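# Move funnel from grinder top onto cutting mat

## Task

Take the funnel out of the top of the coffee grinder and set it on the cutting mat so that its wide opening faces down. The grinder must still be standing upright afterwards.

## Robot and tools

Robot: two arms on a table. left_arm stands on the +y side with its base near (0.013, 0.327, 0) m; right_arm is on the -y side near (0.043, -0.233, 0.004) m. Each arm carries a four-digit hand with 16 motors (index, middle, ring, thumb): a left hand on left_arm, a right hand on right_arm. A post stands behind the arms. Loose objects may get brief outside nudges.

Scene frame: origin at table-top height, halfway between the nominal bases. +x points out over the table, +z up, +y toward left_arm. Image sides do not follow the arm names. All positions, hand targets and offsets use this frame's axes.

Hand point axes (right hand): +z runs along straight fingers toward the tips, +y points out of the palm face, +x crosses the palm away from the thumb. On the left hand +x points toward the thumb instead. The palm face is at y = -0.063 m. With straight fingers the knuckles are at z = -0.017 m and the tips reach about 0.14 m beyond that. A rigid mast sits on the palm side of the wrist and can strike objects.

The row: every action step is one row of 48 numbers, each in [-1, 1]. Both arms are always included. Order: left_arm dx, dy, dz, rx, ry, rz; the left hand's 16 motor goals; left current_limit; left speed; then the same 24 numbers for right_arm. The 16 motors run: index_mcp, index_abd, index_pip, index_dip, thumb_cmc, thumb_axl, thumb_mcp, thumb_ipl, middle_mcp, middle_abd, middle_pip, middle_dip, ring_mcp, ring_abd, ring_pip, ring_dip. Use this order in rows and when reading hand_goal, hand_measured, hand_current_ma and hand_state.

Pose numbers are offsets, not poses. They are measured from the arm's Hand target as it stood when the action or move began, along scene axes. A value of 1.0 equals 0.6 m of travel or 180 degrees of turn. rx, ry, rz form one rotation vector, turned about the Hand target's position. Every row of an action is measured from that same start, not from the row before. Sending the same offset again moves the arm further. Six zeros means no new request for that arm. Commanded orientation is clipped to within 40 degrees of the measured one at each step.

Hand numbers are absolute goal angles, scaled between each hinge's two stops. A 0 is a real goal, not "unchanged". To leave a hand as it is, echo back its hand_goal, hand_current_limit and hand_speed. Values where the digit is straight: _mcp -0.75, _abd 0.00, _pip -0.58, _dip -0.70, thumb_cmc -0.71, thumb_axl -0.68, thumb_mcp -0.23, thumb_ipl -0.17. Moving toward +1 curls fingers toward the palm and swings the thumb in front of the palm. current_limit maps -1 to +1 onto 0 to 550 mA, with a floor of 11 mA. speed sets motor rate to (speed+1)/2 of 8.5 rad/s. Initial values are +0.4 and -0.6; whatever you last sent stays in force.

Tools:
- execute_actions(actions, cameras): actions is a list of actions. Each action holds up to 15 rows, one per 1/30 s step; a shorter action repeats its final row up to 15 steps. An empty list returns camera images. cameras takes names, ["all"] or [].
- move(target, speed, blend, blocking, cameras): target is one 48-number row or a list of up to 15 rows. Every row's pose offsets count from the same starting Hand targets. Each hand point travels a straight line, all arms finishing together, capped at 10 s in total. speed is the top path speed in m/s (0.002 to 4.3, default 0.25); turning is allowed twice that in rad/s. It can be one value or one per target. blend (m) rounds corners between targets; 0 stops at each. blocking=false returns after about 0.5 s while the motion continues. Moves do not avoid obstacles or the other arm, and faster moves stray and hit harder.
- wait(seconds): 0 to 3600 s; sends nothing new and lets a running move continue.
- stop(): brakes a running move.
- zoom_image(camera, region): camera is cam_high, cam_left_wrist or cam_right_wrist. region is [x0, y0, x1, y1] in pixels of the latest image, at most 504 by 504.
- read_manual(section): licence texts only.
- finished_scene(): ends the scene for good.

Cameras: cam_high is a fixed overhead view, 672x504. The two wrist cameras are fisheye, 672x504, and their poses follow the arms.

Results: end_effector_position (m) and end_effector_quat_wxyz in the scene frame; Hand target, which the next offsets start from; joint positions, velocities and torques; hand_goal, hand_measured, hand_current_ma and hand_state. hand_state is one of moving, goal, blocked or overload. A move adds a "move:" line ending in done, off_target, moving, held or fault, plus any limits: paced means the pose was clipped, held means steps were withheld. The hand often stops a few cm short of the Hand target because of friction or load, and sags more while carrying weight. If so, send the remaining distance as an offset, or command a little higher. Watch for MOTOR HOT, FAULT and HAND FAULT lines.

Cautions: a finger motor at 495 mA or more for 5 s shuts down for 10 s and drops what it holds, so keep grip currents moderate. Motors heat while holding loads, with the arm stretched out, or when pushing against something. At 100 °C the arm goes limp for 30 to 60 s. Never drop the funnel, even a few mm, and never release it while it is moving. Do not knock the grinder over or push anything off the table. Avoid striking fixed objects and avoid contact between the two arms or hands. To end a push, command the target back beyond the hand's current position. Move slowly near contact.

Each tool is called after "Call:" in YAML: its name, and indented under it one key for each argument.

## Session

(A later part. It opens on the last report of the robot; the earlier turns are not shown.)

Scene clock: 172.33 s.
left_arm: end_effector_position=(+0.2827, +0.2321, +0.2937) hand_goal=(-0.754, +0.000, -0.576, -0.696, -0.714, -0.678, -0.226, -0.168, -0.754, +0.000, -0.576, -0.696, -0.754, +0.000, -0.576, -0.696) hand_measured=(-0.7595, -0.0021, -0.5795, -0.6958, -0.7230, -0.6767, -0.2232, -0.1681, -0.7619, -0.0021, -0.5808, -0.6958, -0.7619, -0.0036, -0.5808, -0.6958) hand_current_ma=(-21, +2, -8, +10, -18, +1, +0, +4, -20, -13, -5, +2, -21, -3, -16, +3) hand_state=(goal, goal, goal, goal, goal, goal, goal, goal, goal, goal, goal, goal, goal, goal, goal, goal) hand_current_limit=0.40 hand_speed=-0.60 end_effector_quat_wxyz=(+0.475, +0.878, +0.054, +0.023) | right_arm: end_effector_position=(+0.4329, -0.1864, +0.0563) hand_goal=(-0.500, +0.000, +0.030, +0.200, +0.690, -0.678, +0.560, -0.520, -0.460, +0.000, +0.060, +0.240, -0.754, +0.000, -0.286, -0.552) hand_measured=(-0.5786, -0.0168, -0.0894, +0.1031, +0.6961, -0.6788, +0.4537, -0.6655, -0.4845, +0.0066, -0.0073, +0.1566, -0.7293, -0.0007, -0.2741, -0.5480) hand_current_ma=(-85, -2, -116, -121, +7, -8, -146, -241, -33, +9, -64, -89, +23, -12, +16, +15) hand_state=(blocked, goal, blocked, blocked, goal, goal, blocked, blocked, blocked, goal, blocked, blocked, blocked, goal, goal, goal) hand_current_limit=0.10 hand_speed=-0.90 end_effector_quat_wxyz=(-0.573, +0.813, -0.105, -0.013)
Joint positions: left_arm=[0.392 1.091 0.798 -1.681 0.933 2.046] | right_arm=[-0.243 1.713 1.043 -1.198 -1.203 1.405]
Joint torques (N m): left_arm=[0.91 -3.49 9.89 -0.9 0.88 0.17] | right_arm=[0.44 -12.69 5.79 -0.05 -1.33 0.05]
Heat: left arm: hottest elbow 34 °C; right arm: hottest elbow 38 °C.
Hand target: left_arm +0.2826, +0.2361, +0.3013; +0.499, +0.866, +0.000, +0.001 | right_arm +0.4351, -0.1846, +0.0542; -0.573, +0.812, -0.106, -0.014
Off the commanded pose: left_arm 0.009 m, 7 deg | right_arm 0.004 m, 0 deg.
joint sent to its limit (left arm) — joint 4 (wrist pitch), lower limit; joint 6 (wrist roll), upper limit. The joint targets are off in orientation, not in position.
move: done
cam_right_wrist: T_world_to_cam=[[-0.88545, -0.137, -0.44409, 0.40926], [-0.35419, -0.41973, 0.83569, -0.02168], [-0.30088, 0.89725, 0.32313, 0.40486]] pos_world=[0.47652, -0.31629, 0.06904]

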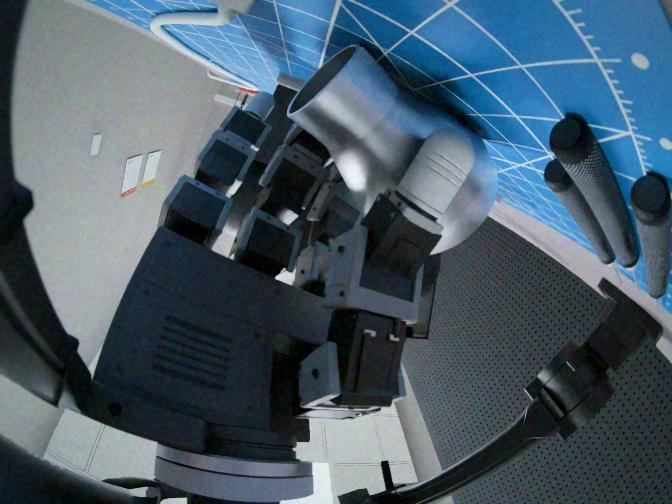

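Call:
move:
  target: [0,0,0,0,0,0, -0.754, 0, -0.576, -0.696, -0.714, -0.678, -0.226, -0.168, -0.754, 0, -0.576, -0.696, -0.754, 0, -0.576, -0.696, 0.4, -0.6, 0,0,0,0,0,0, -0.48, 0, 0.05, 0.28, 0.69, -0.678, 0.60, -0.51, -0.42, 0, 0.09, 0.34, -0.754, 0, -0.285, -0.551, 0.2, -0.9]
  speed: 0.03
  cameras: []

Call:
move:
  target: [0,0,0,0,0,0, -0.754, 0, -0.576, -0.696, -0.714, -0.678, -0.226, -0.168, -0.754, 0, -0.576, -0.696, -0.754, 0, -0.576, -0.696, 0.4, -0.6, 0,0,0.06,0,0,0, -0.48, 0, 0.05, 0.28, 0.69, -0.678, 0.60, -0.51, -0.42, 0, 0.09, 0.34, -0.754, 0, -0.285, -0.551, 0.2, -0.9]
  speed: 0.04
  cameras: ["cam_right_wrist","cam_high"]

Call:
zoom_image:
  camera: "cam_right_wrist"
  region: [200, 0, 600, 300]

Scene clock: 173.67 s.
left_arm: end_effector_position=(+0.2827, +0.2321, +0.2937) hand_goal=(-0.754, +0.000, -0.576, -0.696, -0.714, -0.678, -0.226, -0.168, -0.754, +0.000, -0.576, -0.696, -0.754, +0.000, -0.576, -0.696) hand_measured=(-0.7595, -0.0021, -0.5795, -0.6958, -0.7217, -0.6777, -0.2232, -0.1681, -0.7619, -0.0021, -0.5808, -0.6958, -0.7619, -0.0051, -0.5808, -0.6958) hand_current_ma=(-18, +5, -12, +2, -21, -1, +0, +15, -11, +1, -11, +0, -24, -9, -12, +5) hand_state=(goal, goal, goal, goal, goal, goal, goal, goal, goal, goal, goal, goal, goal, goal, goal, goal) hand_current_limit=0.40 hand_speed=-0.60 end_effector_quat_wxyz=(+0.475, +0.878, +0.054, +0.023) | right_arm: end_effector_position=(+0.4329, -0.1864, +0.0562) hand_goal=(-0.480, +0.000, +0.050, +0.280, +0.690, -0.678, +0.600, -0.510, -0.420, +0.000, +0.090, +0.340, -0.754, +0.000, -0.286, -0.552) hand_measured=(-0.5943, -0.0153, -0.0881, +0.1502, +0.6948, -0.6809, +0.4517, -0.6655, -0.4978, +0.0081, -0.0085, +0.2114, -0.7293, -0.0007, -0.2729, -0.5480) hand_current_ma=(-154, +16, -152, -159, +3, -2, -228, -248, -90, +4, -117, -149, +16, -6, +21, -21) hand_state=(blocked, goal, blocked, blocked, goal, goal, blocked, blocked, blocked, goal, blocked, blocked, blocked, goal, goal, goal) hand_current_limit=0.20 hand_speed=-0.90 end_effector_quat_wxyz=(-0.573, +0.813, -0.105, -0.013)
Joint positions: left_arm=[0.392 1.091 0.798 -1.681 0.933 2.046] | right_arm=[-0.243 1.713 1.043 -1.198 -1.203 1.405]
Joint torques (N m): left_arm=[0.97 -3.49 10.03 -0.76 0.85 0.12] | right_arm=[0.5 -12.45 5.82 -0.06 -1.33 0.03]
Heat: left arm: hottest elbow 34 °C; right arm: hottest elbow 38 °C.
Hand target: left_arm +0.2826, +0.2361, +0.3013; +0.499, +0.866, +0.000, +0.001 | right_arm +0.4351, -0.1846, +0.0542; -0.573, +0.812, -0.106, -0.014
Off the commanded pose: left_arm 0.009 m, 7 deg | right_arm 0.003 m, 0 deg.
joint sent to its limit (left arm) — joint 4 (wrist pitch), lower limit; joint 6 (wrist roll), upper limit. The joint targets are off in orientation, not in position.
move: done

Scene clock: 175.00 s.
left_arm: end_effector_position=(+0.2827, +0.2321, +0.2937) hand_goal=(-0.754, +0.000, -0.576, -0.696, -0.714, -0.678, -0.226, -0.168, -0.754, +0.000, -0.576, -0.696, -0.754, +0.000, -0.576, -0.696) hand_measured=(-0.7595, -0.0021, -0.5795, -0.6958, -0.7230, -0.6767, -0.2232, -0.1681, -0.7607, -0.0021, -0.5808, -0.6958, -0.7619, -0.0036, -0.5808, -0.6958) hand_current_ma=(-17, +9, -5, +15, -21, +4, +7, +5, -16, +0, -8, +13, -15, -15, -6, +3) hand_state=(goal, goal, goal, goal, goal, goal, goal, goal, goal, goal, goal, goal, goal, goal, goal, goal) hand_current_limit=0.40 hand_speed=-0.60 end_effector_quat_wxyz=(+0.475, +0.878, +0.054, +0.023) | right_arm: end_effector_position=(+0.4228, -0.1842, +0.0709) hand_goal=(-0.480, +0.000, +0.050, +0.280, +0.690, -0.678, +0.600, -0.510, -0.420, +0.000, +0.090, +0.340, -0.754, +0.000, -0.286, -0.552) hand_measured=(-0.5943, -0.0168, -0.0907, +0.1502, +0.6948, -0.6809, +0.4527, -0.6655, -0.4978, +0.0081, -0.0085, +0.2114, -0.7293, -0.0007, -0.2741, -0.5480) hand_current_ma=(-156, +0, -156, -157, +4, +2, -235, -262, -91, +4, -109, -143, +7, +9, +15, +11) hand_state=(blocked, goal, blocked, blocked, goal, goal, blocked, blocked, blocked, goal, blocked, blocked, blocked, goal, goal, goal) hand_current_limit=0.20 hand_speed=-0.90 end_effector_quat_wxyz=(-0.574, +0.810, -0.116, -0.028)
Joint positions: left_arm=[0.392 1.091 0.798 -1.681 0.933 2.046] | right_arm=[-0.243 1.687 1.046 -1.264 -1.203 1.405]
Joint torques (N m): left_arm=[1.67 -4.19 9.98 -0.81 0.87 0.19] | right_arm=[0.79 -15.15 8.58 -1.33 -1.35 0.08]
Heat: left arm: hottest elbow 34 °C; right arm: hottest elbow 38 °C.
Hand target: left_arm +0.2826, +0.2361, +0.3013; +0.499, +0.866, +0.000, +0.001 | right_arm +0.4351, -0.1846, +0.0901; -0.573, +0.812, -0.107, -0.015
Off the commanded pose: left_arm 0.009 m, 7 deg | right_arm 0.023 m, 2 deg.
joint sent to its limit (left arm) — joint 4 (wrist pitch), lower limit; joint 6 (wrist roll), upper limit. The joint targets are off in orientation, not in position.
move: off_target (right_arm)
cam_right_wrist: T_world_to_cam=[[-0.90122, -0.13349, -0.41228, 0.41209], [-0.32323, -0.42662, 0.8447, -0.0515], [-0.28865, 0.89452, 0.34133, 0.3881]] pos_world=[0.46676, -0.31413, 0.08093]
Images, in order (width x height): cam_high 672x504, cam_right_wrist 672x504.

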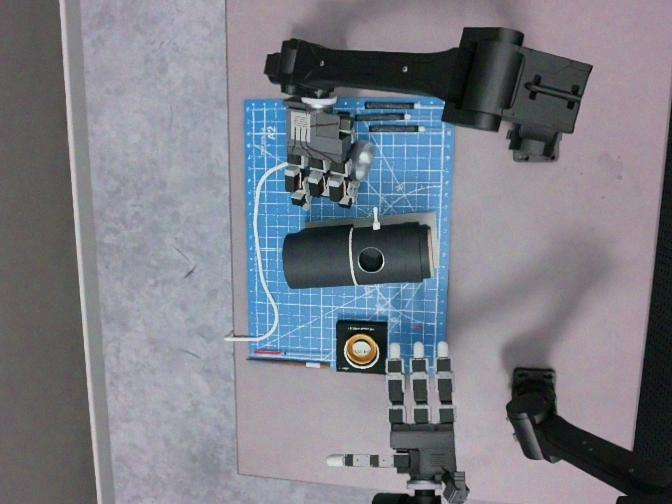

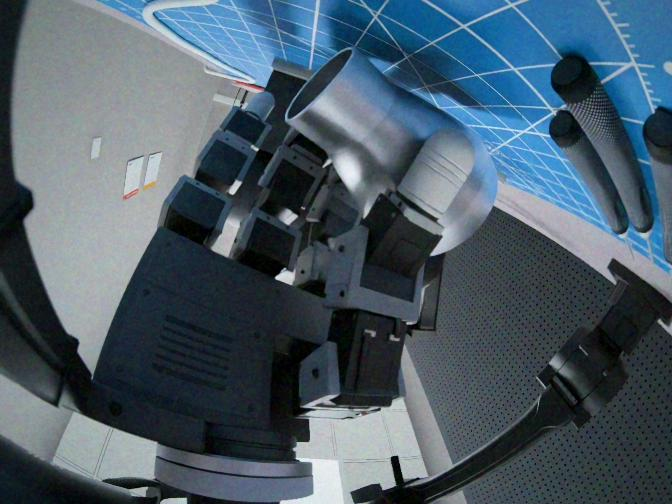

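Scaled by 1.260 from the camera's image (finer frame: 960x720).

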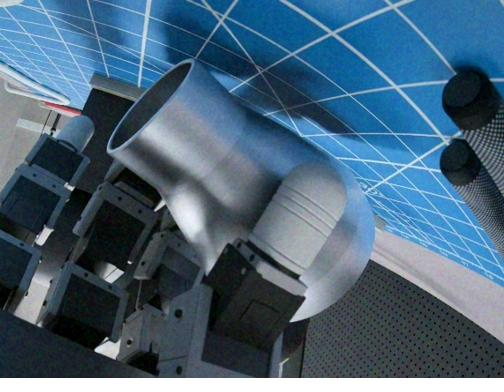

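Call:
move:
  target:
    - [0,0,0,0,0,0, -0.754, 0, -0.576, -0.696, -0.714, -0.678, -0.226, -0.168, -0.754, 0, -0.576, -0.696, -0.754, 0, -0.576, -0.696, 0.4, -0.6, 0,0,0.2167,0,0,0, -0.48, 0, 0.05, 0.28, 0.69, -0.678, 0.60, -0.51, -0.42, 0, 0.09, 0.34, -0.754, 0, -0.285, -0.551, 0.2, -0.9]
  speed: 0.06
  cameras: ["cam_right_wrist","cam_high"]

Call:
zoom_image:
  camera: "cam_right_wrist"
  region: [200, 0, 600, 300]

Scene clock: 181.30 s.
left_arm: end_effector_position=(+0.2827, +0.2321, +0.2937) hand_goal=(-0.754, +0.000, -0.576, -0.696, -0.714, -0.678, -0.226, -0.168, -0.754, +0.000, -0.576, -0.696, -0.754, +0.000, -0.576, -0.696) hand_measured=(-0.7595, -0.0021, -0.5795, -0.6971, -0.7230, -0.6777, -0.2232, -0.1672, -0.7607, -0.0021, -0.5808, -0.6958, -0.7619, -0.0036, -0.5808, -0.6958) hand_current_ma=(-11, +3, -15, +7, -23, +5, +5, +10, -14, -4, +2, -2, -27, -2, -7, +3) hand_state=(goal, goal, goal, goal, goal, goal, goal, goal, goal, goal, goal, goal, goal, goal, goal, goal) hand_current_limit=0.40 hand_speed=-0.60 end_effector_quat_wxyz=(+0.475, +0.878, +0.054, +0.023) | right_arm: end_effector_position=(+0.4277, -0.1853, +0.1976) hand_goal=(-0.480, +0.000, +0.050, +0.280, +0.690, -0.678, +0.600, -0.510, -0.420, +0.000, +0.090, +0.340, -0.754, +0.000, -0.286, -0.552) hand_measured=(-0.5955, -0.0153, -0.0894, +0.1489, +0.6961, -0.6809, +0.4517, -0.6655, -0.4966, +0.0081, -0.0085, +0.2114, -0.7281, -0.0007, -0.2741, -0.5480) hand_current_ma=(-153, +1, -163, -152, +3, -10, -231, -264, -73, -10, -115, -160, +19, -2, +16, +7) hand_state=(blocked, goal, blocked, blocked, goal, goal, blocked, blocked, blocked, goal, blocked, blocked, blocked, goal, goal, goal) hand_current_limit=0.20 hand_speed=-0.90 end_effector_quat_wxyz=(-0.574, +0.810, -0.117, -0.030)
Joint positions: left_arm=[0.392 1.091 0.798 -1.681 0.933 2.046] | right_arm=[-0.243 1.548 1.244 -1.607 -1.203 1.405]
Joint torques (N m): left_arm=[0.56 -3.49 9.85 -0.91 0.89 0.18] | right_arm=[1.08 -14.33 10.21 -1.5 -1.35 0.08]
Heat: left arm: hottest elbow 34 °C; right arm: hottest elbow 39 °C.
Hand target: left_arm +0.2826, +0.2361, +0.3013; +0.499, +0.866, +0.000, +0.001 | right_arm +0.4350, -0.1846, +0.2202; -0.573, +0.812, -0.107, -0.015
Off the commanded pose: left_arm 0.009 m, 7 deg | right_arm 0.024 m, 2 deg.
joint sent to its limit (left arm) — joint 4 (wrist pitch), lower limit; joint 6 (wrist roll), upper limit. The joint targets are off in orientation, not in position.
move: off_target (right_arm)
cam_right_wrist: T_world_to_cam=[[-0.90321, -0.13303, -0.40806, 0.46875], [-0.31915, -0.42753, 0.84579, -0.15947], [-0.28697, 0.89416, 0.34369, 0.34603]] pos_world=[0.47178, -0.31523, 0.20723]
Images, in order (width x height): cam_high 672x504, cam_right_wrist 672x504.

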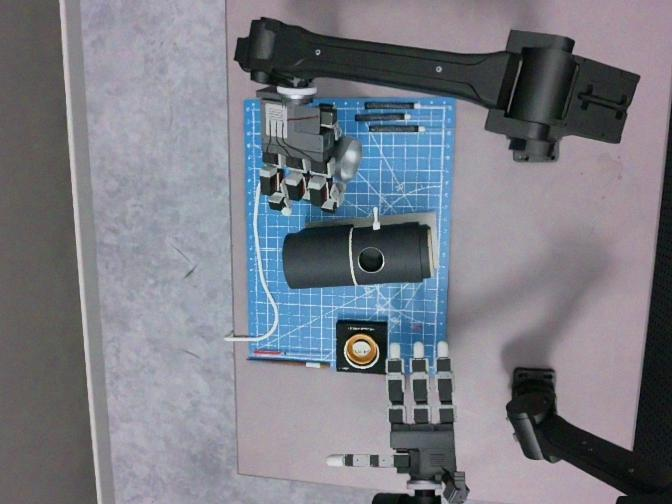

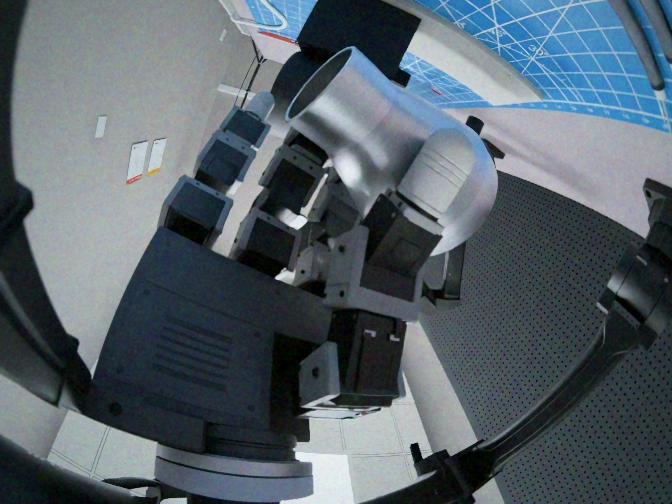

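Scaled by 1.260 from the camera's image (finer frame: 960x720).

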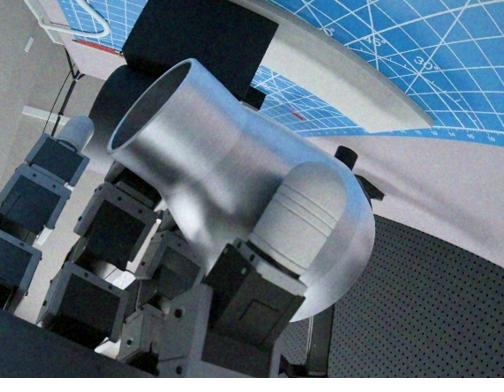

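Call:
move:
  target:
    - [0,0,0,0,0,0, -0.754, 0, -0.576, -0.696, -0.714, -0.678, -0.226, -0.168, -0.754, 0, -0.576, -0.696, -0.754, 0, -0.576, -0.696, 0.4, -0.6, 0.02,0.0127,0,-0.1376,-0.5370,0.0058, -0.48, 0, 0.05, 0.28, 0.69, -0.678, 0.60, -0.51, -0.42, 0, 0.09, 0.34, -0.754, 0, -0.285, -0.551, 0.2, -0.9]
  speed: 0.13
  cameras: ["cam_right_wrist","cam_high","cam_left_wrist"]

Call:
zoom_image:
  camera: "cam_right_wrist"
  region: [200, 0, 600, 300]

Call:
zoom_image:
  camera: "cam_high"
  region: [240, 60, 460, 240]

Scene clock: 189.23 s.
left_arm: end_effector_position=(+0.2827, +0.2321, +0.2937) hand_goal=(-0.754, +0.000, -0.576, -0.696, -0.714, -0.678, -0.226, -0.168, -0.754, +0.000, -0.576, -0.696, -0.754, +0.000, -0.576, -0.696) hand_measured=(-0.7595, -0.0021, -0.5795, -0.6958, -0.7230, -0.6767, -0.2232, -0.1681, -0.7607, -0.0021, -0.5808, -0.6958, -0.7607, -0.0036, -0.5808, -0.6958) hand_current_ma=(-10, +9, -16, +10, -16, +7, -1, +9, -10, +1, -5, +2, -21, -13, -4, +4) hand_state=(goal, goal, goal, goal, goal, goal, goal, goal, goal, goal, goal, goal, goal, goal, goal, goal) hand_current_limit=0.40 hand_speed=-0.60 end_effector_quat_wxyz=(+0.475, +0.878, +0.054, +0.023) | right_arm: end_effector_position=(+0.4418, -0.1793, +0.2083) hand_goal=(-0.480, +0.000, +0.050, +0.280, +0.690, -0.678, +0.600, -0.510, -0.420, +0.000, +0.090, +0.340, -0.754, +0.000, -0.286, -0.552) hand_measured=(-0.6136, -0.0153, -0.0894, +0.1680, +0.6597, -0.6935, +0.4527, -0.6645, -0.4978, -0.0095, -0.0073, +0.2610, -0.7402, -0.0051, -0.2741, -0.5493) hand_current_ma=(-166, +4, -149, -125, -31, -16, -233, -258, -91, -21, -90, -91, +1, -7, +8, +7) hand_state=(blocked, goal, blocked, blocked, blocked, goal, blocked, blocked, blocked, goal, blocked, blocked, goal, goal, goal, goal) hand_current_limit=0.20 hand_speed=-0.90 end_effector_quat_wxyz=(-0.306, +0.658, +0.344, +0.596)
Joint positions: left_arm=[0.392 1.091 0.798 -1.681 0.933 2.046] | right_arm=[-0.179 0.907 0.327 0.351 -1.1 1.359]
Joint torques (N m): left_arm=[1.03 -3.78 9.94 -0.88 0.9 0.16] | right_arm=[0.97 -2.2 8.65 2.96 -0.23 -0.45]
Heat: left arm: hottest elbow 34 °C; right arm: hottest elbow 39 °C.
Hand target: left_arm +0.2826, +0.2361, +0.3013; +0.499, +0.866, +0.000, +0.001 | right_arm +0.4471, -0.1769, +0.2202; -0.294, +0.644, +0.360, +0.608
Off the commanded pose: left_arm 0.009 m, 7 deg | right_arm 0.013 m, 3 deg.
joint sent to its limit (left arm) — joint 4 (wrist pitch), lower limit; joint 6 (wrist roll), upper limit. The joint targets are off in orientation, not in position.
move: off_target (right_arm)
cam_left_wrist: T_world_to_cam=[[-0.79762, 0.24986, -0.54898, 0.29748], [0.33033, 0.94249, -0.05097, -0.34537], [0.50467, -0.222, -0.83428, 0.27745]] pos_world=[0.21133, 0.31277, 0.37718]
cam_right_wrist: T_world_to_cam=[[0.42867, -0.47808, -0.7666, -0.089], [-0.90132, -0.28463, -0.3265, 0.36551], [-0.0621, 0.83092, -0.55292, 0.41712]] pos_world=[0.39349, -0.28511, 0.28175]

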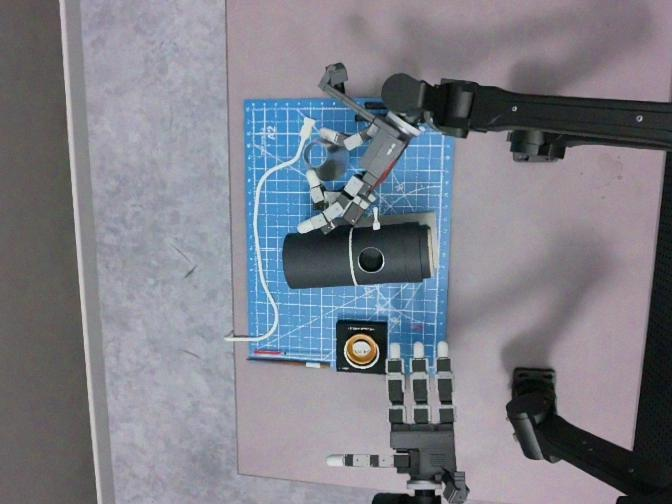

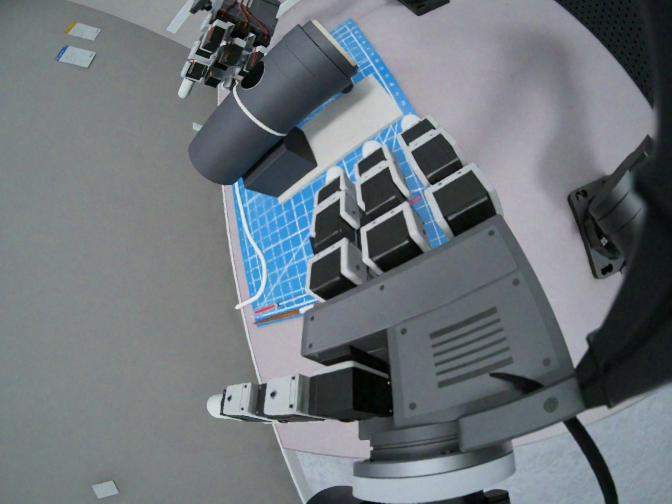

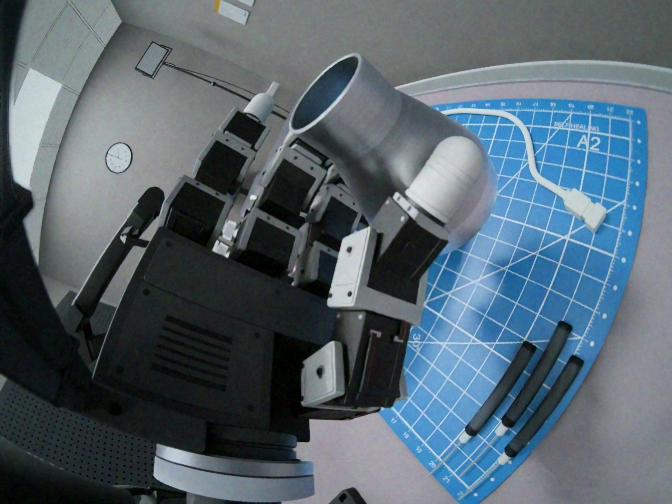

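Scaled by 1.260 from the camera's image (finer frame: 960x720).

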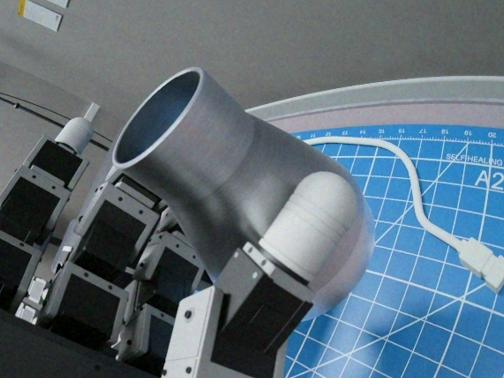

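Scaled by 2.291 from the camera's image (finer frame: 960x720).

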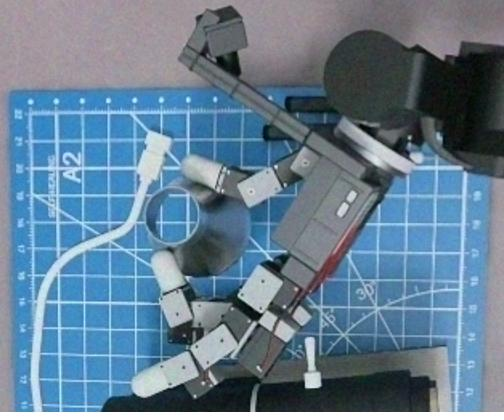

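Call:
move:
  target:
    - [0,0,0,0,0,0, -0.754, 0, -0.576, -0.696, -0.714, -0.678, -0.226, -0.168, -0.754, 0, -0.576, -0.696, -0.754, 0, -0.576, -0.696, 0.4, -0.6, -0.012,0,-0.205,0,0,0, -0.48, 0, 0.05, 0.28, 0.69, -0.678, 0.60, -0.51, -0.42, 0, 0.09, 0.34, -0.754, 0, -0.285, -0.551, 0.2, -0.9]
  speed: 0.08
  cameras: ["cam_right_wrist","cam_high"]

Call:
zoom_image:
  camera: "cam_right_wrist"
  region: [200, 0, 600, 300]

Call:
zoom_image:
  camera: "cam_high"
  region: [240, 60, 460, 240]

Scene clock: 194.87 s.
left_arm: end_effector_position=(+0.2827, +0.2321, +0.2937) hand_goal=(-0.754, +0.000, -0.576, -0.696, -0.714, -0.678, -0.226, -0.168, -0.754, +0.000, -0.576, -0.696, -0.754, +0.000, -0.576, -0.696) hand_measured=(-0.7595, -0.0021, -0.5795, -0.6958, -0.7217, -0.6777, -0.2232, -0.1681, -0.7607, -0.0021, -0.5808, -0.6958, -0.7619, -0.0051, -0.5808, -0.6958) hand_current_ma=(-18, +6, -16, +10, -19, +6, -1, +10, -23, -2, -6, -1, -21, -10, -18, -1) hand_state=(goal, goal, goal, goal, goal, goal, goal, goal, goal, goal, goal, goal, goal, goal, goal, goal) hand_current_limit=0.40 hand_speed=-0.60 end_effector_quat_wxyz=(+0.475, +0.878, +0.054, +0.023) | right_arm: end_effector_position=(+0.4378, -0.1790, +0.0916) hand_goal=(-0.480, +0.000, +0.050, +0.280, +0.690, -0.678, +0.600, -0.510, -0.420, +0.000, +0.090, +0.340, -0.754, +0.000, -0.286, -0.552) hand_measured=(-0.6148, -0.0153, -0.0894, +0.1693, +0.6572, -0.6956, +0.4537, -0.6655, -0.4978, -0.0080, -0.0073, +0.2649, -0.7450, -0.0051, -0.2754, -0.5480) hand_current_ma=(-175, +3, -157, -133, -40, -14, -231, -269, -98, -10, -118, -71, +16, -5, +7, -1) hand_state=(blocked, goal, blocked, blocked, blocked, goal, blocked, blocked, blocked, goal, blocked, blocked, goal, goal, goal, goal) hand_current_limit=0.20 hand_speed=-0.90 end_effector_quat_wxyz=(-0.298, +0.653, +0.352, +0.601)
Joint positions: left_arm=[0.392 1.091 0.798 -1.681 0.933 2.046] | right_arm=[-0.179 1.508 0.177 1.107 -1.099 1.336]
Joint torques (N m): left_arm=[1.44 -3.43 9.83 -0.88 0.91 0.17] | right_arm=[0.44 -5.83 3.47 3.06 -0.55 -0.26]
Heat: left arm: hottest elbow 34 °C; right arm: hottest elbow 39 °C.
Hand target: left_arm +0.2826, +0.2361, +0.3013; +0.499, +0.866, +0.000, +0.001 | right_arm +0.4399, -0.1769, +0.0972; -0.294, +0.644, +0.360, +0.608
Off the commanded pose: left_arm 0.009 m, 7 deg | right_arm 0.006 m, 2 deg.
joint sent to its limit (left arm) — joint 4 (wrist pitch), lower limit; joint 6 (wrist roll), upper limit. The joint targets are off in orientation, not in position.
move: done
cam_right_wrist: T_world_to_cam=[[0.44685, -0.48849, -0.74947, -0.18791], [-0.89323, -0.29017, -0.34344, 0.32088], [-0.04971, 0.82291, -0.566, 0.34637]] pos_world=[0.3878, -0.28372, 0.16542]
Images, in order (width x height): cam_high 672x504, cam_right_wrist 672x504.

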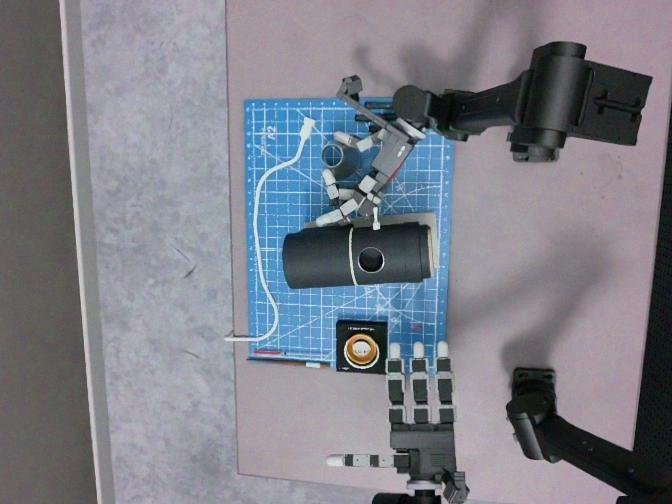

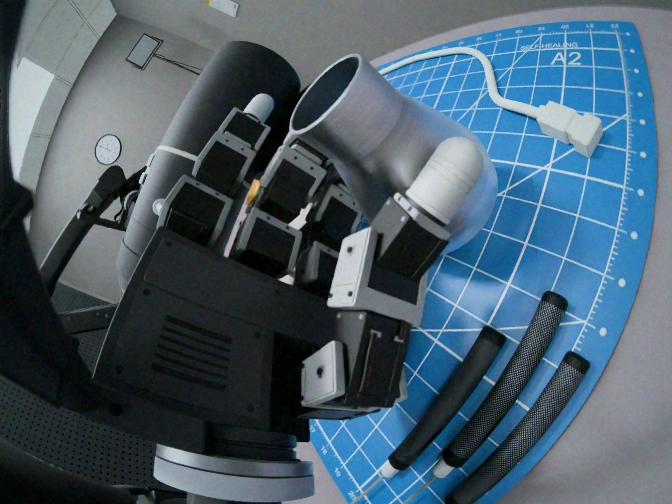

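Scaled by 1.260 from the camera's image (finer frame: 960x720).

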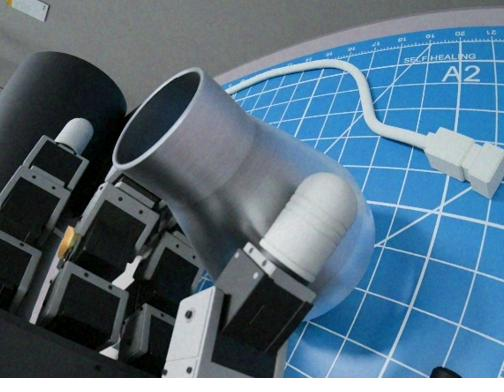

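Scaled by 2.291 from the camera's image (finer frame: 960x720).

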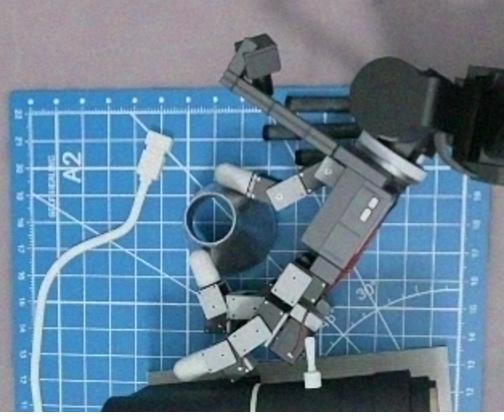

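Call:
move:
  target:
    - [0,0,0,0,0,0, -0.754, 0, -0.576, -0.696, -0.714, -0.678, -0.226, -0.168, -0.754, 0, -0.576, -0.696, -0.754, 0, -0.576, -0.696, 0.4, -0.6, 0,0,0,0,0,0, -0.48, 0, 0.05, 0.28, 0.69, -0.678, 0.60, -0.51, -0.42, 0, 0.09, 0.34, -0.754, 0, 0.0, -0.4, 0.2, -0.9]
    - [0,0,0,0,0,0, -0.754, 0, -0.576, -0.696, -0.714, -0.678, -0.226, -0.168, -0.754, 0, -0.576, -0.696, -0.754, 0, -0.576, -0.696, 0.4, -0.6, 0,0,-0.035,0,0,0, -0.48, 0, 0.05, 0.28, 0.69, -0.678, 0.60, -0.51, -0.42, 0, 0.09, 0.34, -0.754, 0, 0.0, -0.4, 0.2, -0.9]
  speed: 0.04
  cameras: ["cam_right_wrist"]

Call:
zoom_image:
  camera: "cam_right_wrist"
  region: [300, 40, 560, 300]

Scene clock: 198.43 s.
left_arm: end_effector_position=(+0.2827, +0.2321, +0.2937) hand_goal=(-0.754, +0.000, -0.576, -0.696, -0.714, -0.678, -0.226, -0.168, -0.754, +0.000, -0.576, -0.696, -0.754, +0.000, -0.576, -0.696) hand_measured=(-0.7595, -0.0021, -0.5795, -0.6958, -0.7217, -0.6767, -0.2232, -0.1672, -0.7607, -0.0021, -0.5808, -0.6958, -0.7607, -0.0036, -0.5808, -0.6971) hand_current_ma=(-22, +7, -15, +16, -22, +3, +4, +4, -24, -8, -1, +2, -22, -8, -12, +4) hand_state=(goal, goal, goal, goal, goal, goal, goal, goal, goal, goal, goal, goal, goal, goal, goal, goal) hand_current_limit=0.40 hand_speed=-0.60 end_effector_quat_wxyz=(+0.475, +0.878, +0.054, +0.023) | right_arm: end_effector_position=(+0.4379, -0.1790, +0.0709) hand_goal=(-0.480, +0.000, +0.050, +0.280, +0.690, -0.678, +0.600, -0.510, -0.420, +0.000, +0.090, +0.340, -0.754, +0.000, +0.000, -0.400) hand_measured=(-0.6160, -0.0168, -0.0894, +0.1693, +0.6572, -0.6946, +0.4527, -0.6655, -0.4978, -0.0080, -0.0073, +0.2661, -0.7438, -0.0051, -0.0098, -0.4091) hand_current_ma=(-176, -13, -146, -120, -46, -10, -222, -253, -97, -15, -114, -89, +4, -16, -12, -5) hand_state=(blocked, goal, blocked, blocked, blocked, goal, blocked, blocked, blocked, goal, blocked, blocked, goal, goal, goal, goal) hand_current_limit=0.20 hand_speed=-0.90 end_effector_quat_wxyz=(-0.298, +0.653, +0.352, +0.601)
Joint positions: left_arm=[0.392 1.091 0.798 -1.681 0.933 2.046] | right_arm=[-0.179 1.662 0.177 1.262 -1.099 1.336]
Joint torques (N m): left_arm=[0.62 -4.13 9.85 -0.77 0.86 0.14] | right_arm=[0.79 -6.48 2.11 3.04 -0.54 -0.29]
Heat: left arm: hottest elbow 34 °C; right arm: hottest elbow 39 °C.
Hand target: left_arm +0.2826, +0.2361, +0.3013; +0.499, +0.866, +0.000, +0.001 | right_arm +0.4399, -0.1769, +0.0762; -0.294, +0.644, +0.360, +0.608
Off the commanded pose: left_arm 0.009 m, 7 deg | right_arm 0.006 m, 2 deg.
joint sent to its limit (left arm) — joint 4 (wrist pitch), lower limit; joint 6 (wrist roll), upper limit. The joint targets are off in orientation, not in position.
move: done
cam_right_wrist: T_world_to_cam=[[0.44719, -0.48852, -0.74925, -0.20372], [-0.89307, -0.29023, -0.34379, 0.3138], [-0.0495, 0.82287, -0.56607, 0.33453]] pos_world=[0.3879, -0.28372, 0.14461]

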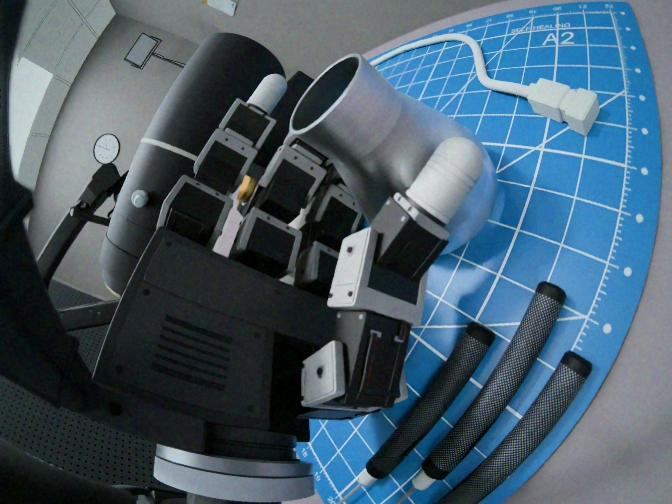

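Scaled by 1.938 from the camera's image (finer frame: 960x720).

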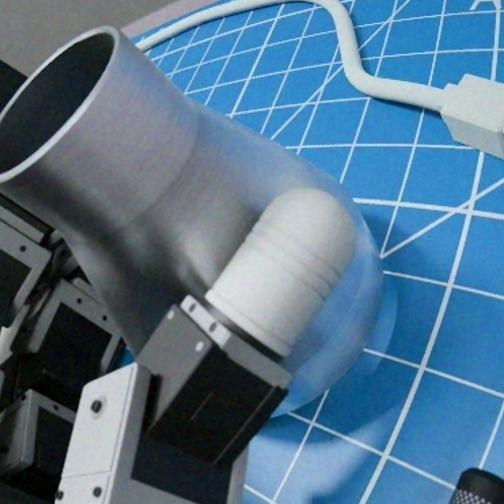

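Call:
move:
  target: [0,0,0,0,0,0, -0.754, 0, -0.576, -0.696, -0.714, -0.678, -0.226, -0.168, -0.754, 0, -0.576, -0.696, -0.754, 0, -0.576, -0.696, 0.4, -0.6, 0,0,-0.01,0,0,0, -0.48, 0, 0.05, 0.28, 0.69, -0.678, 0.60, -0.51, -0.42, 0, 0.09, 0.34, -0.754, 0, 0.0, -0.4, 0.2, -0.9]
  speed: 0.02
  cameras: ["cam_right_wrist"]

Call:
zoom_image:
  camera: "cam_right_wrist"
  region: [300, 40, 560, 300]

Scene clock: 199.87 s.
left_arm: end_effector_position=(+0.2827, +0.2321, +0.2937) hand_goal=(-0.754, +0.000, -0.576, -0.696, -0.714, -0.678, -0.226, -0.168, -0.754, +0.000, -0.576, -0.696, -0.754, +0.000, -0.576, -0.696) hand_measured=(-0.7595, -0.0021, -0.5795, -0.6958, -0.7230, -0.6767, -0.2242, -0.1681, -0.7607, -0.0021, -0.5808, -0.6958, -0.7607, -0.0036, -0.5808, -0.6958) hand_current_ma=(-19, +8, -9, +11, -31, -2, -5, +9, -18, -10, -7, +6, -20, -4, -7, -7) hand_state=(goal, goal, goal, goal, goal, goal, goal, goal, goal, goal, goal, goal, goal, goal, goal, goal) hand_current_limit=0.40 hand_speed=-0.60 end_effector_quat_wxyz=(+0.475, +0.878, +0.054, +0.023) | right_arm: end_effector_position=(+0.4372, -0.1788, +0.0647) hand_goal=(-0.480, +0.000, +0.050, +0.280, +0.690, -0.678, +0.600, -0.510, -0.420, +0.000, +0.090, +0.340, -0.754, +0.000, +0.000, -0.400) hand_measured=(-0.6148, -0.0153, -0.0894, +0.1693, +0.6572, -0.6956, +0.4537, -0.6655, -0.4978, -0.0095, -0.0073, +0.2674, -0.7450, -0.0065, -0.0098, -0.4091) hand_current_ma=(-161, -6, -156, -126, -35, -23, -215, -252, -82, -12, -119, -74, +4, -2, -2, -3) hand_state=(blocked, goal, blocked, blocked, blocked, goal, blocked, blocked, blocked, goal, blocked, blocked, goal, goal, goal, goal) hand_current_limit=0.20 hand_speed=-0.90 end_effector_quat_wxyz=(-0.298, +0.653, +0.352, +0.600)
Joint positions: left_arm=[0.392 1.091 0.798 -1.681 0.933 2.046] | right_arm=[-0.179 1.706 0.177 1.304 -1.1 1.336]
Joint torques (N m): left_arm=[1.03 -3.72 10.14 -0.76 0.86 0.11] | right_arm=[0.44 -6.71 1.92 3.04 -0.51 -0.27]
Heat: left arm: hottest elbow 34 °C; right arm: hottest elbow 39 °C.
Hand target: left_arm +0.2826, +0.2361, +0.3013; +0.499, +0.866, +0.000, +0.001 | right_arm +0.4399, -0.1769, +0.0702; -0.294, +0.644, +0.360, +0.608
Off the commanded pose: left_arm 0.009 m, 7 deg | right_arm 0.006 m, 2 deg.
joint sent to its limit (left arm) — joint 4 (wrist pitch), lower limit; joint 6 (wrist roll), upper limit. The joint targets are off in orientation, not in position.
move: done
cam_right_wrist: T_world_to_cam=[[0.44643, -0.48791, -0.7501, -0.2075], [-0.89337, -0.29072, -0.3426, 0.31106], [-0.05091, 0.82306, -0.56567, 0.33146]] pos_world=[0.3874, -0.28362, 0.13842]

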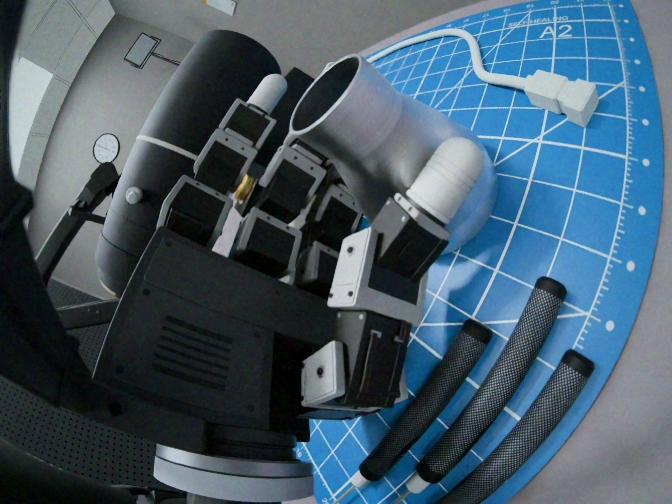

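Scaled by 1.938 from the camera's image (finer frame: 960x720).

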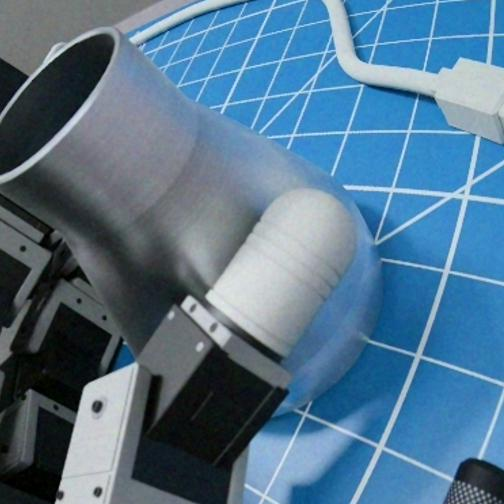

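Call:
move:
  target: [0,0,0,0,0,0, -0.754, 0, -0.576, -0.696, -0.714, -0.678, -0.226, -0.168, -0.754, 0, -0.576, -0.696, -0.754, 0, -0.576, -0.696, 0.4, -0.6, 0,0,-0.007,0,0,0, -0.48, 0, 0.05, 0.28, 0.69, -0.678, 0.60, -0.51, -0.42, 0, 0.09, 0.34, -0.754, 0, 0.0, -0.4, 0.2, -0.9]
  speed: 0.02
  cameras: ["cam_right_wrist"]

Call:
zoom_image:
  camera: "cam_right_wrist"
  region: [300, 40, 560, 300]

Scene clock: 201.00 s.
left_arm: end_effector_position=(+0.2827, +0.2321, +0.2937) hand_goal=(-0.754, +0.000, -0.576, -0.696, -0.714, -0.678, -0.226, -0.168, -0.754, +0.000, -0.576, -0.696, -0.754, +0.000, -0.576, -0.696) hand_measured=(-0.7595, -0.0021, -0.5795, -0.6958, -0.7217, -0.6777, -0.2232, -0.1672, -0.7607, -0.0021, -0.5808, -0.6958, -0.7619, -0.0051, -0.5808, -0.6958) hand_current_ma=(-19, +11, -18, +14, -17, +5, +9, +10, -17, -5, -13, +7, -25, -9, -12, +5) hand_state=(goal, goal, goal, goal, goal, goal, goal, goal, goal, goal, goal, goal, goal, goal, goal, goal) hand_current_limit=0.40 hand_speed=-0.60 end_effector_quat_wxyz=(+0.475, +0.878, +0.054, +0.023) | right_arm: end_effector_position=(+0.4372, -0.1786, +0.0636) hand_goal=(-0.480, +0.000, +0.050, +0.280, +0.690, -0.678, +0.600, -0.510, -0.420, +0.000, +0.090, +0.340, -0.754, +0.000, +0.000, -0.400) hand_measured=(-0.6172, -0.0007, -0.0894, +0.1693, +0.6547, -0.6967, +0.4527, -0.6655, -0.4978, -0.0065, -0.0060, +0.2725, -0.7438, -0.0051, -0.0098, -0.4091) hand_current_ma=(-186, +11, -154, -128, -41, -21, -240, -268, -76, -19, -106, -76, +0, -7, -9, -2) hand_state=(blocked, goal, blocked, blocked, blocked, goal, blocked, blocked, blocked, goal, blocked, blocked, goal, goal, goal, goal) hand_current_limit=0.20 hand_speed=-0.90 end_effector_quat_wxyz=(-0.296, +0.650, +0.354, +0.603)
Joint positions: left_arm=[0.392 1.091 0.798 -1.681 0.933 2.046] | right_arm=[-0.179 1.732 0.177 1.341 -1.101 1.336]
Joint torques (N m): left_arm=[0.67 -3.78 9.83 -0.87 0.9 0.13] | right_arm=[0.67 -6.59 1.8 2.63 -0.44 -0.27]
Heat: left arm: hottest elbow 34 °C; right arm: hottest elbow 39 °C.
Hand target: left_arm +0.2826, +0.2361, +0.3013; +0.499, +0.866, +0.000, +0.001 | right_arm +0.4399, -0.1769, +0.0660; -0.294, +0.644, +0.360, +0.608
Off the commanded pose: left_arm 0.009 m, 7 deg | right_arm 0.004 m, 1 deg.
joint sent to its limit (left arm) — joint 4 (wrist pitch), lower limit; joint 6 (wrist roll), upper limit. The joint targets are off in orientation, not in position.
move: done
cam_right_wrist: T_world_to_cam=[[0.45487, -0.48849, -0.74463, -0.2123], [-0.88938, -0.2922, -0.35161, 0.3093], [-0.04582, 0.82219, -0.56736, 0.32838]] pos_world=[0.3867, -0.28332, 0.13698]

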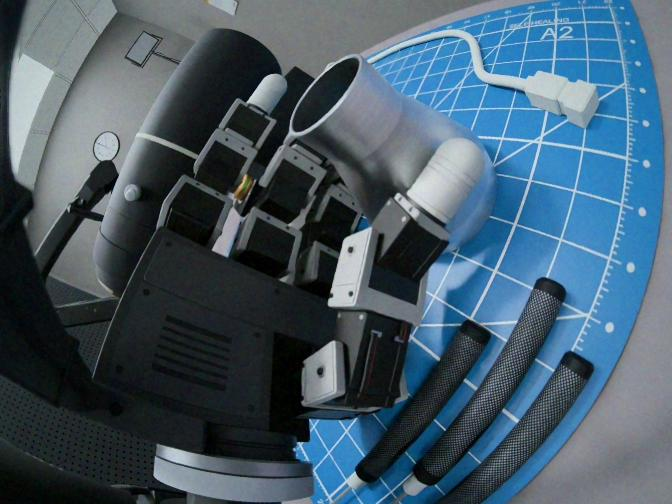

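Scaled by 1.938 from the camera's image (finer frame: 960x720).

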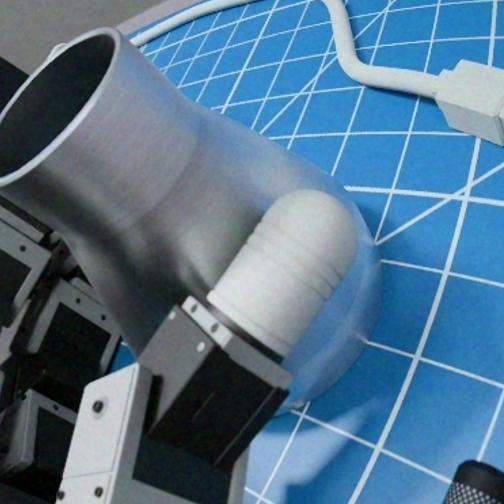

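Call:
move:
  target: [0,0,0,0,0,0, -0.754, 0, -0.576, -0.696, -0.714, -0.678, -0.226, -0.168, -0.754, 0, -0.576, -0.696, -0.754, 0, -0.576, -0.696, 0.4, -0.6, 0,0,-0.01,0,0,0, -0.48, 0, 0.05, 0.28, 0.69, -0.678, 0.60, -0.51, -0.42, 0, 0.09, 0.34, -0.754, 0, 0.0, -0.4, 0.2, -0.9]
  speed: 0.02
  cameras: ["cam_right_wrist","cam_high"]

Call:
zoom_image:
  camera: "cam_right_wrist"
  region: [300, 40, 560, 300]

Call:
zoom_image:
  camera: "cam_high"
  region: [280, 100, 440, 230]

Scene clock: 202.93 s.
left_arm: end_effector_position=(+0.2827, +0.2321, +0.2937) hand_goal=(-0.754, +0.000, -0.576, -0.696, -0.714, -0.678, -0.226, -0.168, -0.754, +0.000, -0.576, -0.696, -0.754, +0.000, -0.576, -0.696) hand_measured=(-0.7595, -0.0021, -0.5795, -0.6958, -0.7217, -0.6777, -0.2232, -0.1681, -0.7607, -0.0021, -0.5808, -0.6958, -0.7619, -0.0036, -0.5808, -0.6958) hand_current_ma=(-23, +11, -9, -1, -16, +9, +5, +11, -16, -1, -4, +1, -21, -6, -12, -3) hand_state=(goal, goal, goal, goal, goal, goal, goal, goal, goal, goal, goal, goal, goal, goal, goal, goal) hand_current_limit=0.40 hand_speed=-0.60 end_effector_quat_wxyz=(+0.475, +0.878, +0.054, +0.023) | right_arm: end_effector_position=(+0.4370, -0.1782, +0.0623) hand_goal=(-0.480, +0.000, +0.050, +0.280, +0.690, -0.678, +0.600, -0.510, -0.420, +0.000, +0.090, +0.340, -0.754, +0.000, +0.000, -0.400) hand_measured=(-0.6160, +0.0184, -0.0881, +0.1693, +0.6609, -0.6967, +0.4527, -0.6645, -0.4978, +0.0110, -0.0060, +0.2725, -0.7450, -0.0051, -0.0098, -0.4091) hand_current_ma=(-177, +23, -157, -129, -40, -27, -226, -249, -81, -5, -109, -85, +24, +1, -1, -3) hand_state=(blocked, blocked, blocked, blocked, blocked, goal, blocked, blocked, blocked, goal, blocked, blocked, goal, goal, goal, goal) hand_current_limit=0.20 hand_speed=-0.90 end_effector_quat_wxyz=(-0.293, +0.645, +0.358, +0.608)
Joint positions: left_arm=[0.392 1.091 0.798 -1.681 0.933 2.046] | right_arm=[-0.179 1.769 0.177 1.394 -1.103 1.336]
Joint torques (N m): left_arm=[1.14 -3.72 9.87 -0.98 0.91 0.14] | right_arm=[0.91 -5.89 1.94 2.29 -0.31 -0.27]
Heat: left arm: hottest elbow 34 °C; right arm: hottest elbow 38 °C.
Hand target: left_arm +0.2826, +0.2361, +0.3013; +0.499, +0.866, +0.000, +0.001 | right_arm +0.4399, -0.1769, +0.0600; -0.294, +0.644, +0.360, +0.608
Off the commanded pose: left_arm 0.009 m, 7 deg | right_arm 0.004 m, 0 deg.
joint sent to its limit (left arm) — joint 4 (wrist pitch), lower limit; joint 6 (wrist roll), upper limit. The joint targets are off in orientation, not in position.
move: done
cam_right_wrist: T_world_to_cam=[[0.46779, -0.48891, -0.7363, -0.21921], [-0.88299, -0.29498, -0.36511, 0.30636], [-0.03869, 0.82095, -0.56969, 0.32417]] pos_world=[0.3856, -0.28293, 0.13512]
Images, in order (width x height): cam_high 672x504, cam_right_wrist 672x504.

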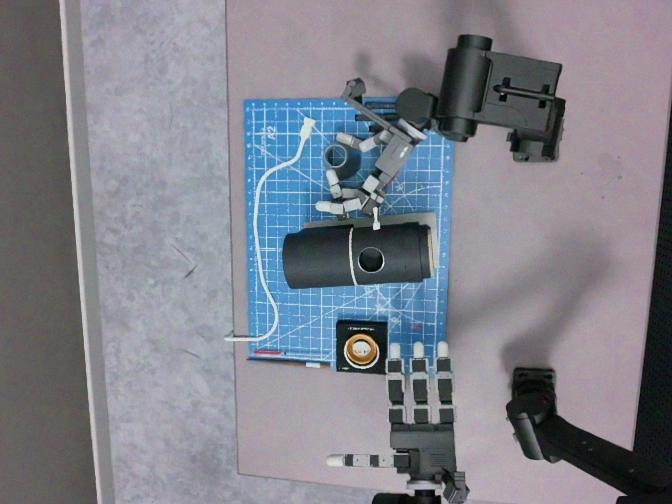

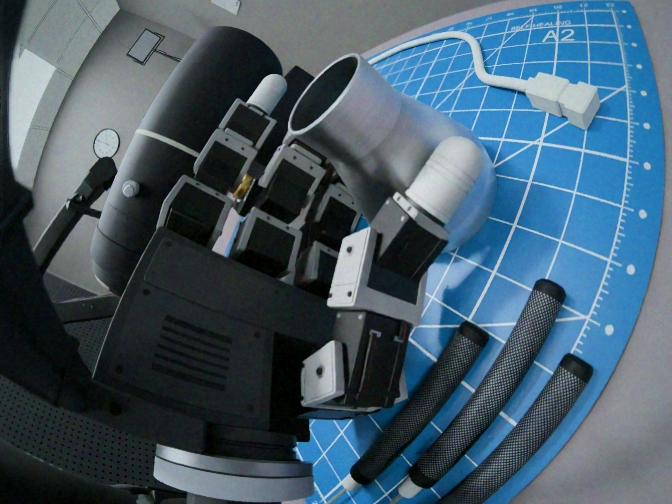

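Scaled by 1.938 from the camera's image (finer frame: 960x720).

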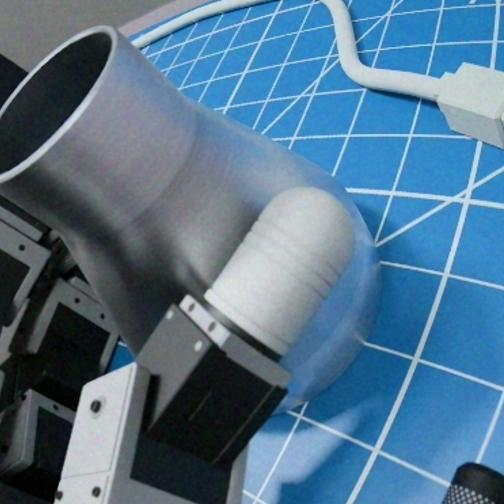

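Scaled by 3.150 from the camera's image (finer frame: 960x720).

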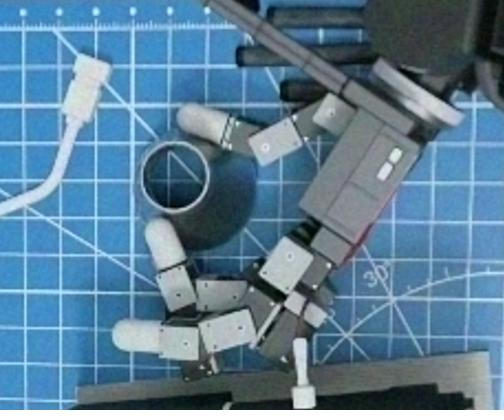

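Call:
execute_actions:
  actions: []
  cameras: ["all"]

Scene clock: 204.23 s.
left_arm: end_effector_position=(+0.2827, +0.2321, +0.2937) hand_goal=(-0.754, +0.000, -0.576, -0.696, -0.714, -0.678, -0.226, -0.168, -0.754, +0.000, -0.576, -0.696, -0.754, +0.000, -0.576, -0.696) hand_measured=(-0.7595, -0.0021, -0.5795, -0.6958, -0.7217, -0.6767, -0.2232, -0.1681, -0.7607, -0.0021, -0.5808, -0.6958, -0.7607, -0.0036, -0.5808, -0.6958) hand_current_ma=(-13, +5, -1, +17, -19, +5, +7, +12, -19, -8, -2, +1, -23, -5, -9, -1) hand_state=(goal, goal, goal, goal, goal, goal, goal, goal, goal, goal, goal, goal, goal, goal, goal, goal) hand_current_limit=0.40 hand_speed=-0.60 end_effector_quat_wxyz=(+0.475, +0.878, +0.054, +0.023) | right_arm: end_effector_position=(+0.4370, -0.1782, +0.0623) hand_goal=(-0.480, +0.000, +0.050, +0.280, +0.690, -0.678, +0.600, -0.510, -0.420, +0.000, +0.090, +0.340, -0.754, +0.000, +0.000, -0.400) hand_measured=(-0.6160, +0.0213, -0.0894, +0.1706, +0.6609, -0.6967, +0.4527, -0.6655, -0.4978, +0.0110, -0.0060, +0.2725, -0.7450, -0.0051, -0.0098, -0.4091) hand_current_ma=(-179, +26, -152, -122, -28, -17, -240, -252, -79, -5, -121, -93, -13, -1, +13, +0) hand_state=(blocked, blocked, blocked, blocked, blocked, goal, blocked, blocked, blocked, goal, blocked, blocked, goal, goal, goal, goal) hand_current_limit=0.20 hand_speed=-0.90 end_effector_quat_wxyz=(-0.293, +0.645, +0.358, +0.608)
Joint positions: left_arm=[0.392 1.091 0.798 -1.681 0.933 2.046] | right_arm=[-0.179 1.769 0.177 1.394 -1.103 1.336]
Joint velocities: within noise
Joint torques (N m): left_arm=[0.85 -3.78 9.95 -0.9 0.86 0.13] | right_arm=[0.73 -5.66 1.8 2.19 -0.29 -0.29]
Heat: left arm: hottest elbow 34 °C; right arm: hottest elbow 38 °C.
Hand target: left_arm +0.2826, +0.2361, +0.3013; +0.499, +0.866, +0.000, +0.001 | right_arm +0.4399, -0.1769, +0.0600; -0.294, +0.644, +0.360, +0.608
Off the commanded pose: left_arm 0.009 m, 7 deg | right_arm 0.004 m, 0 deg.
camera_calibration:
cam_left_wrist: T_world_to_cam=[[-0.79762, 0.24986, -0.54898, 0.29748], [0.33033, 0.94249, -0.05097, -0.34537], [0.50467, -0.222, -0.83428, 0.27745]] pos_world=[0.21133, 0.31277, 0.37718]
cam_right_wrist: T_world_to_cam=[[0.46779, -0.48891, -0.7363, -0.21921], [-0.88299, -0.29498, -0.36511, 0.30636], [-0.03869, 0.82095, -0.56969, 0.32417]] pos_world=[0.3856, -0.28293, 0.13512]

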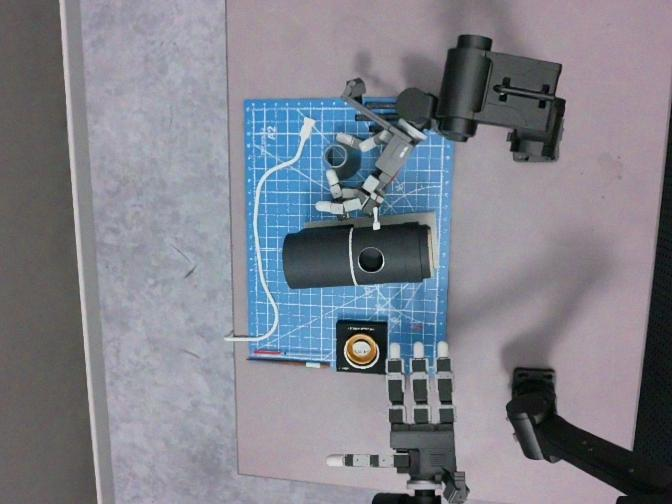

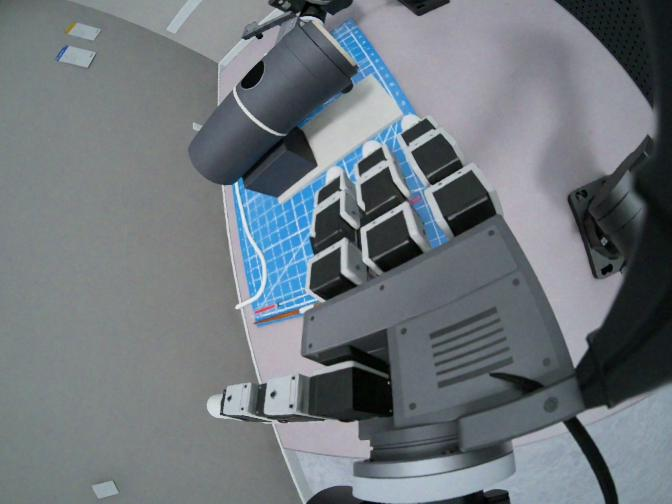

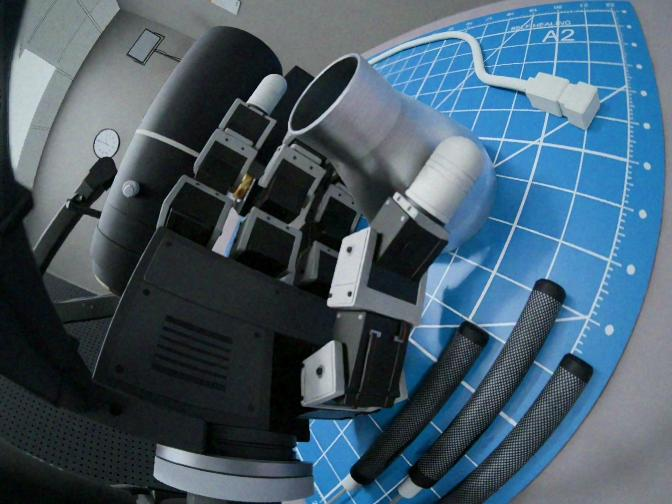

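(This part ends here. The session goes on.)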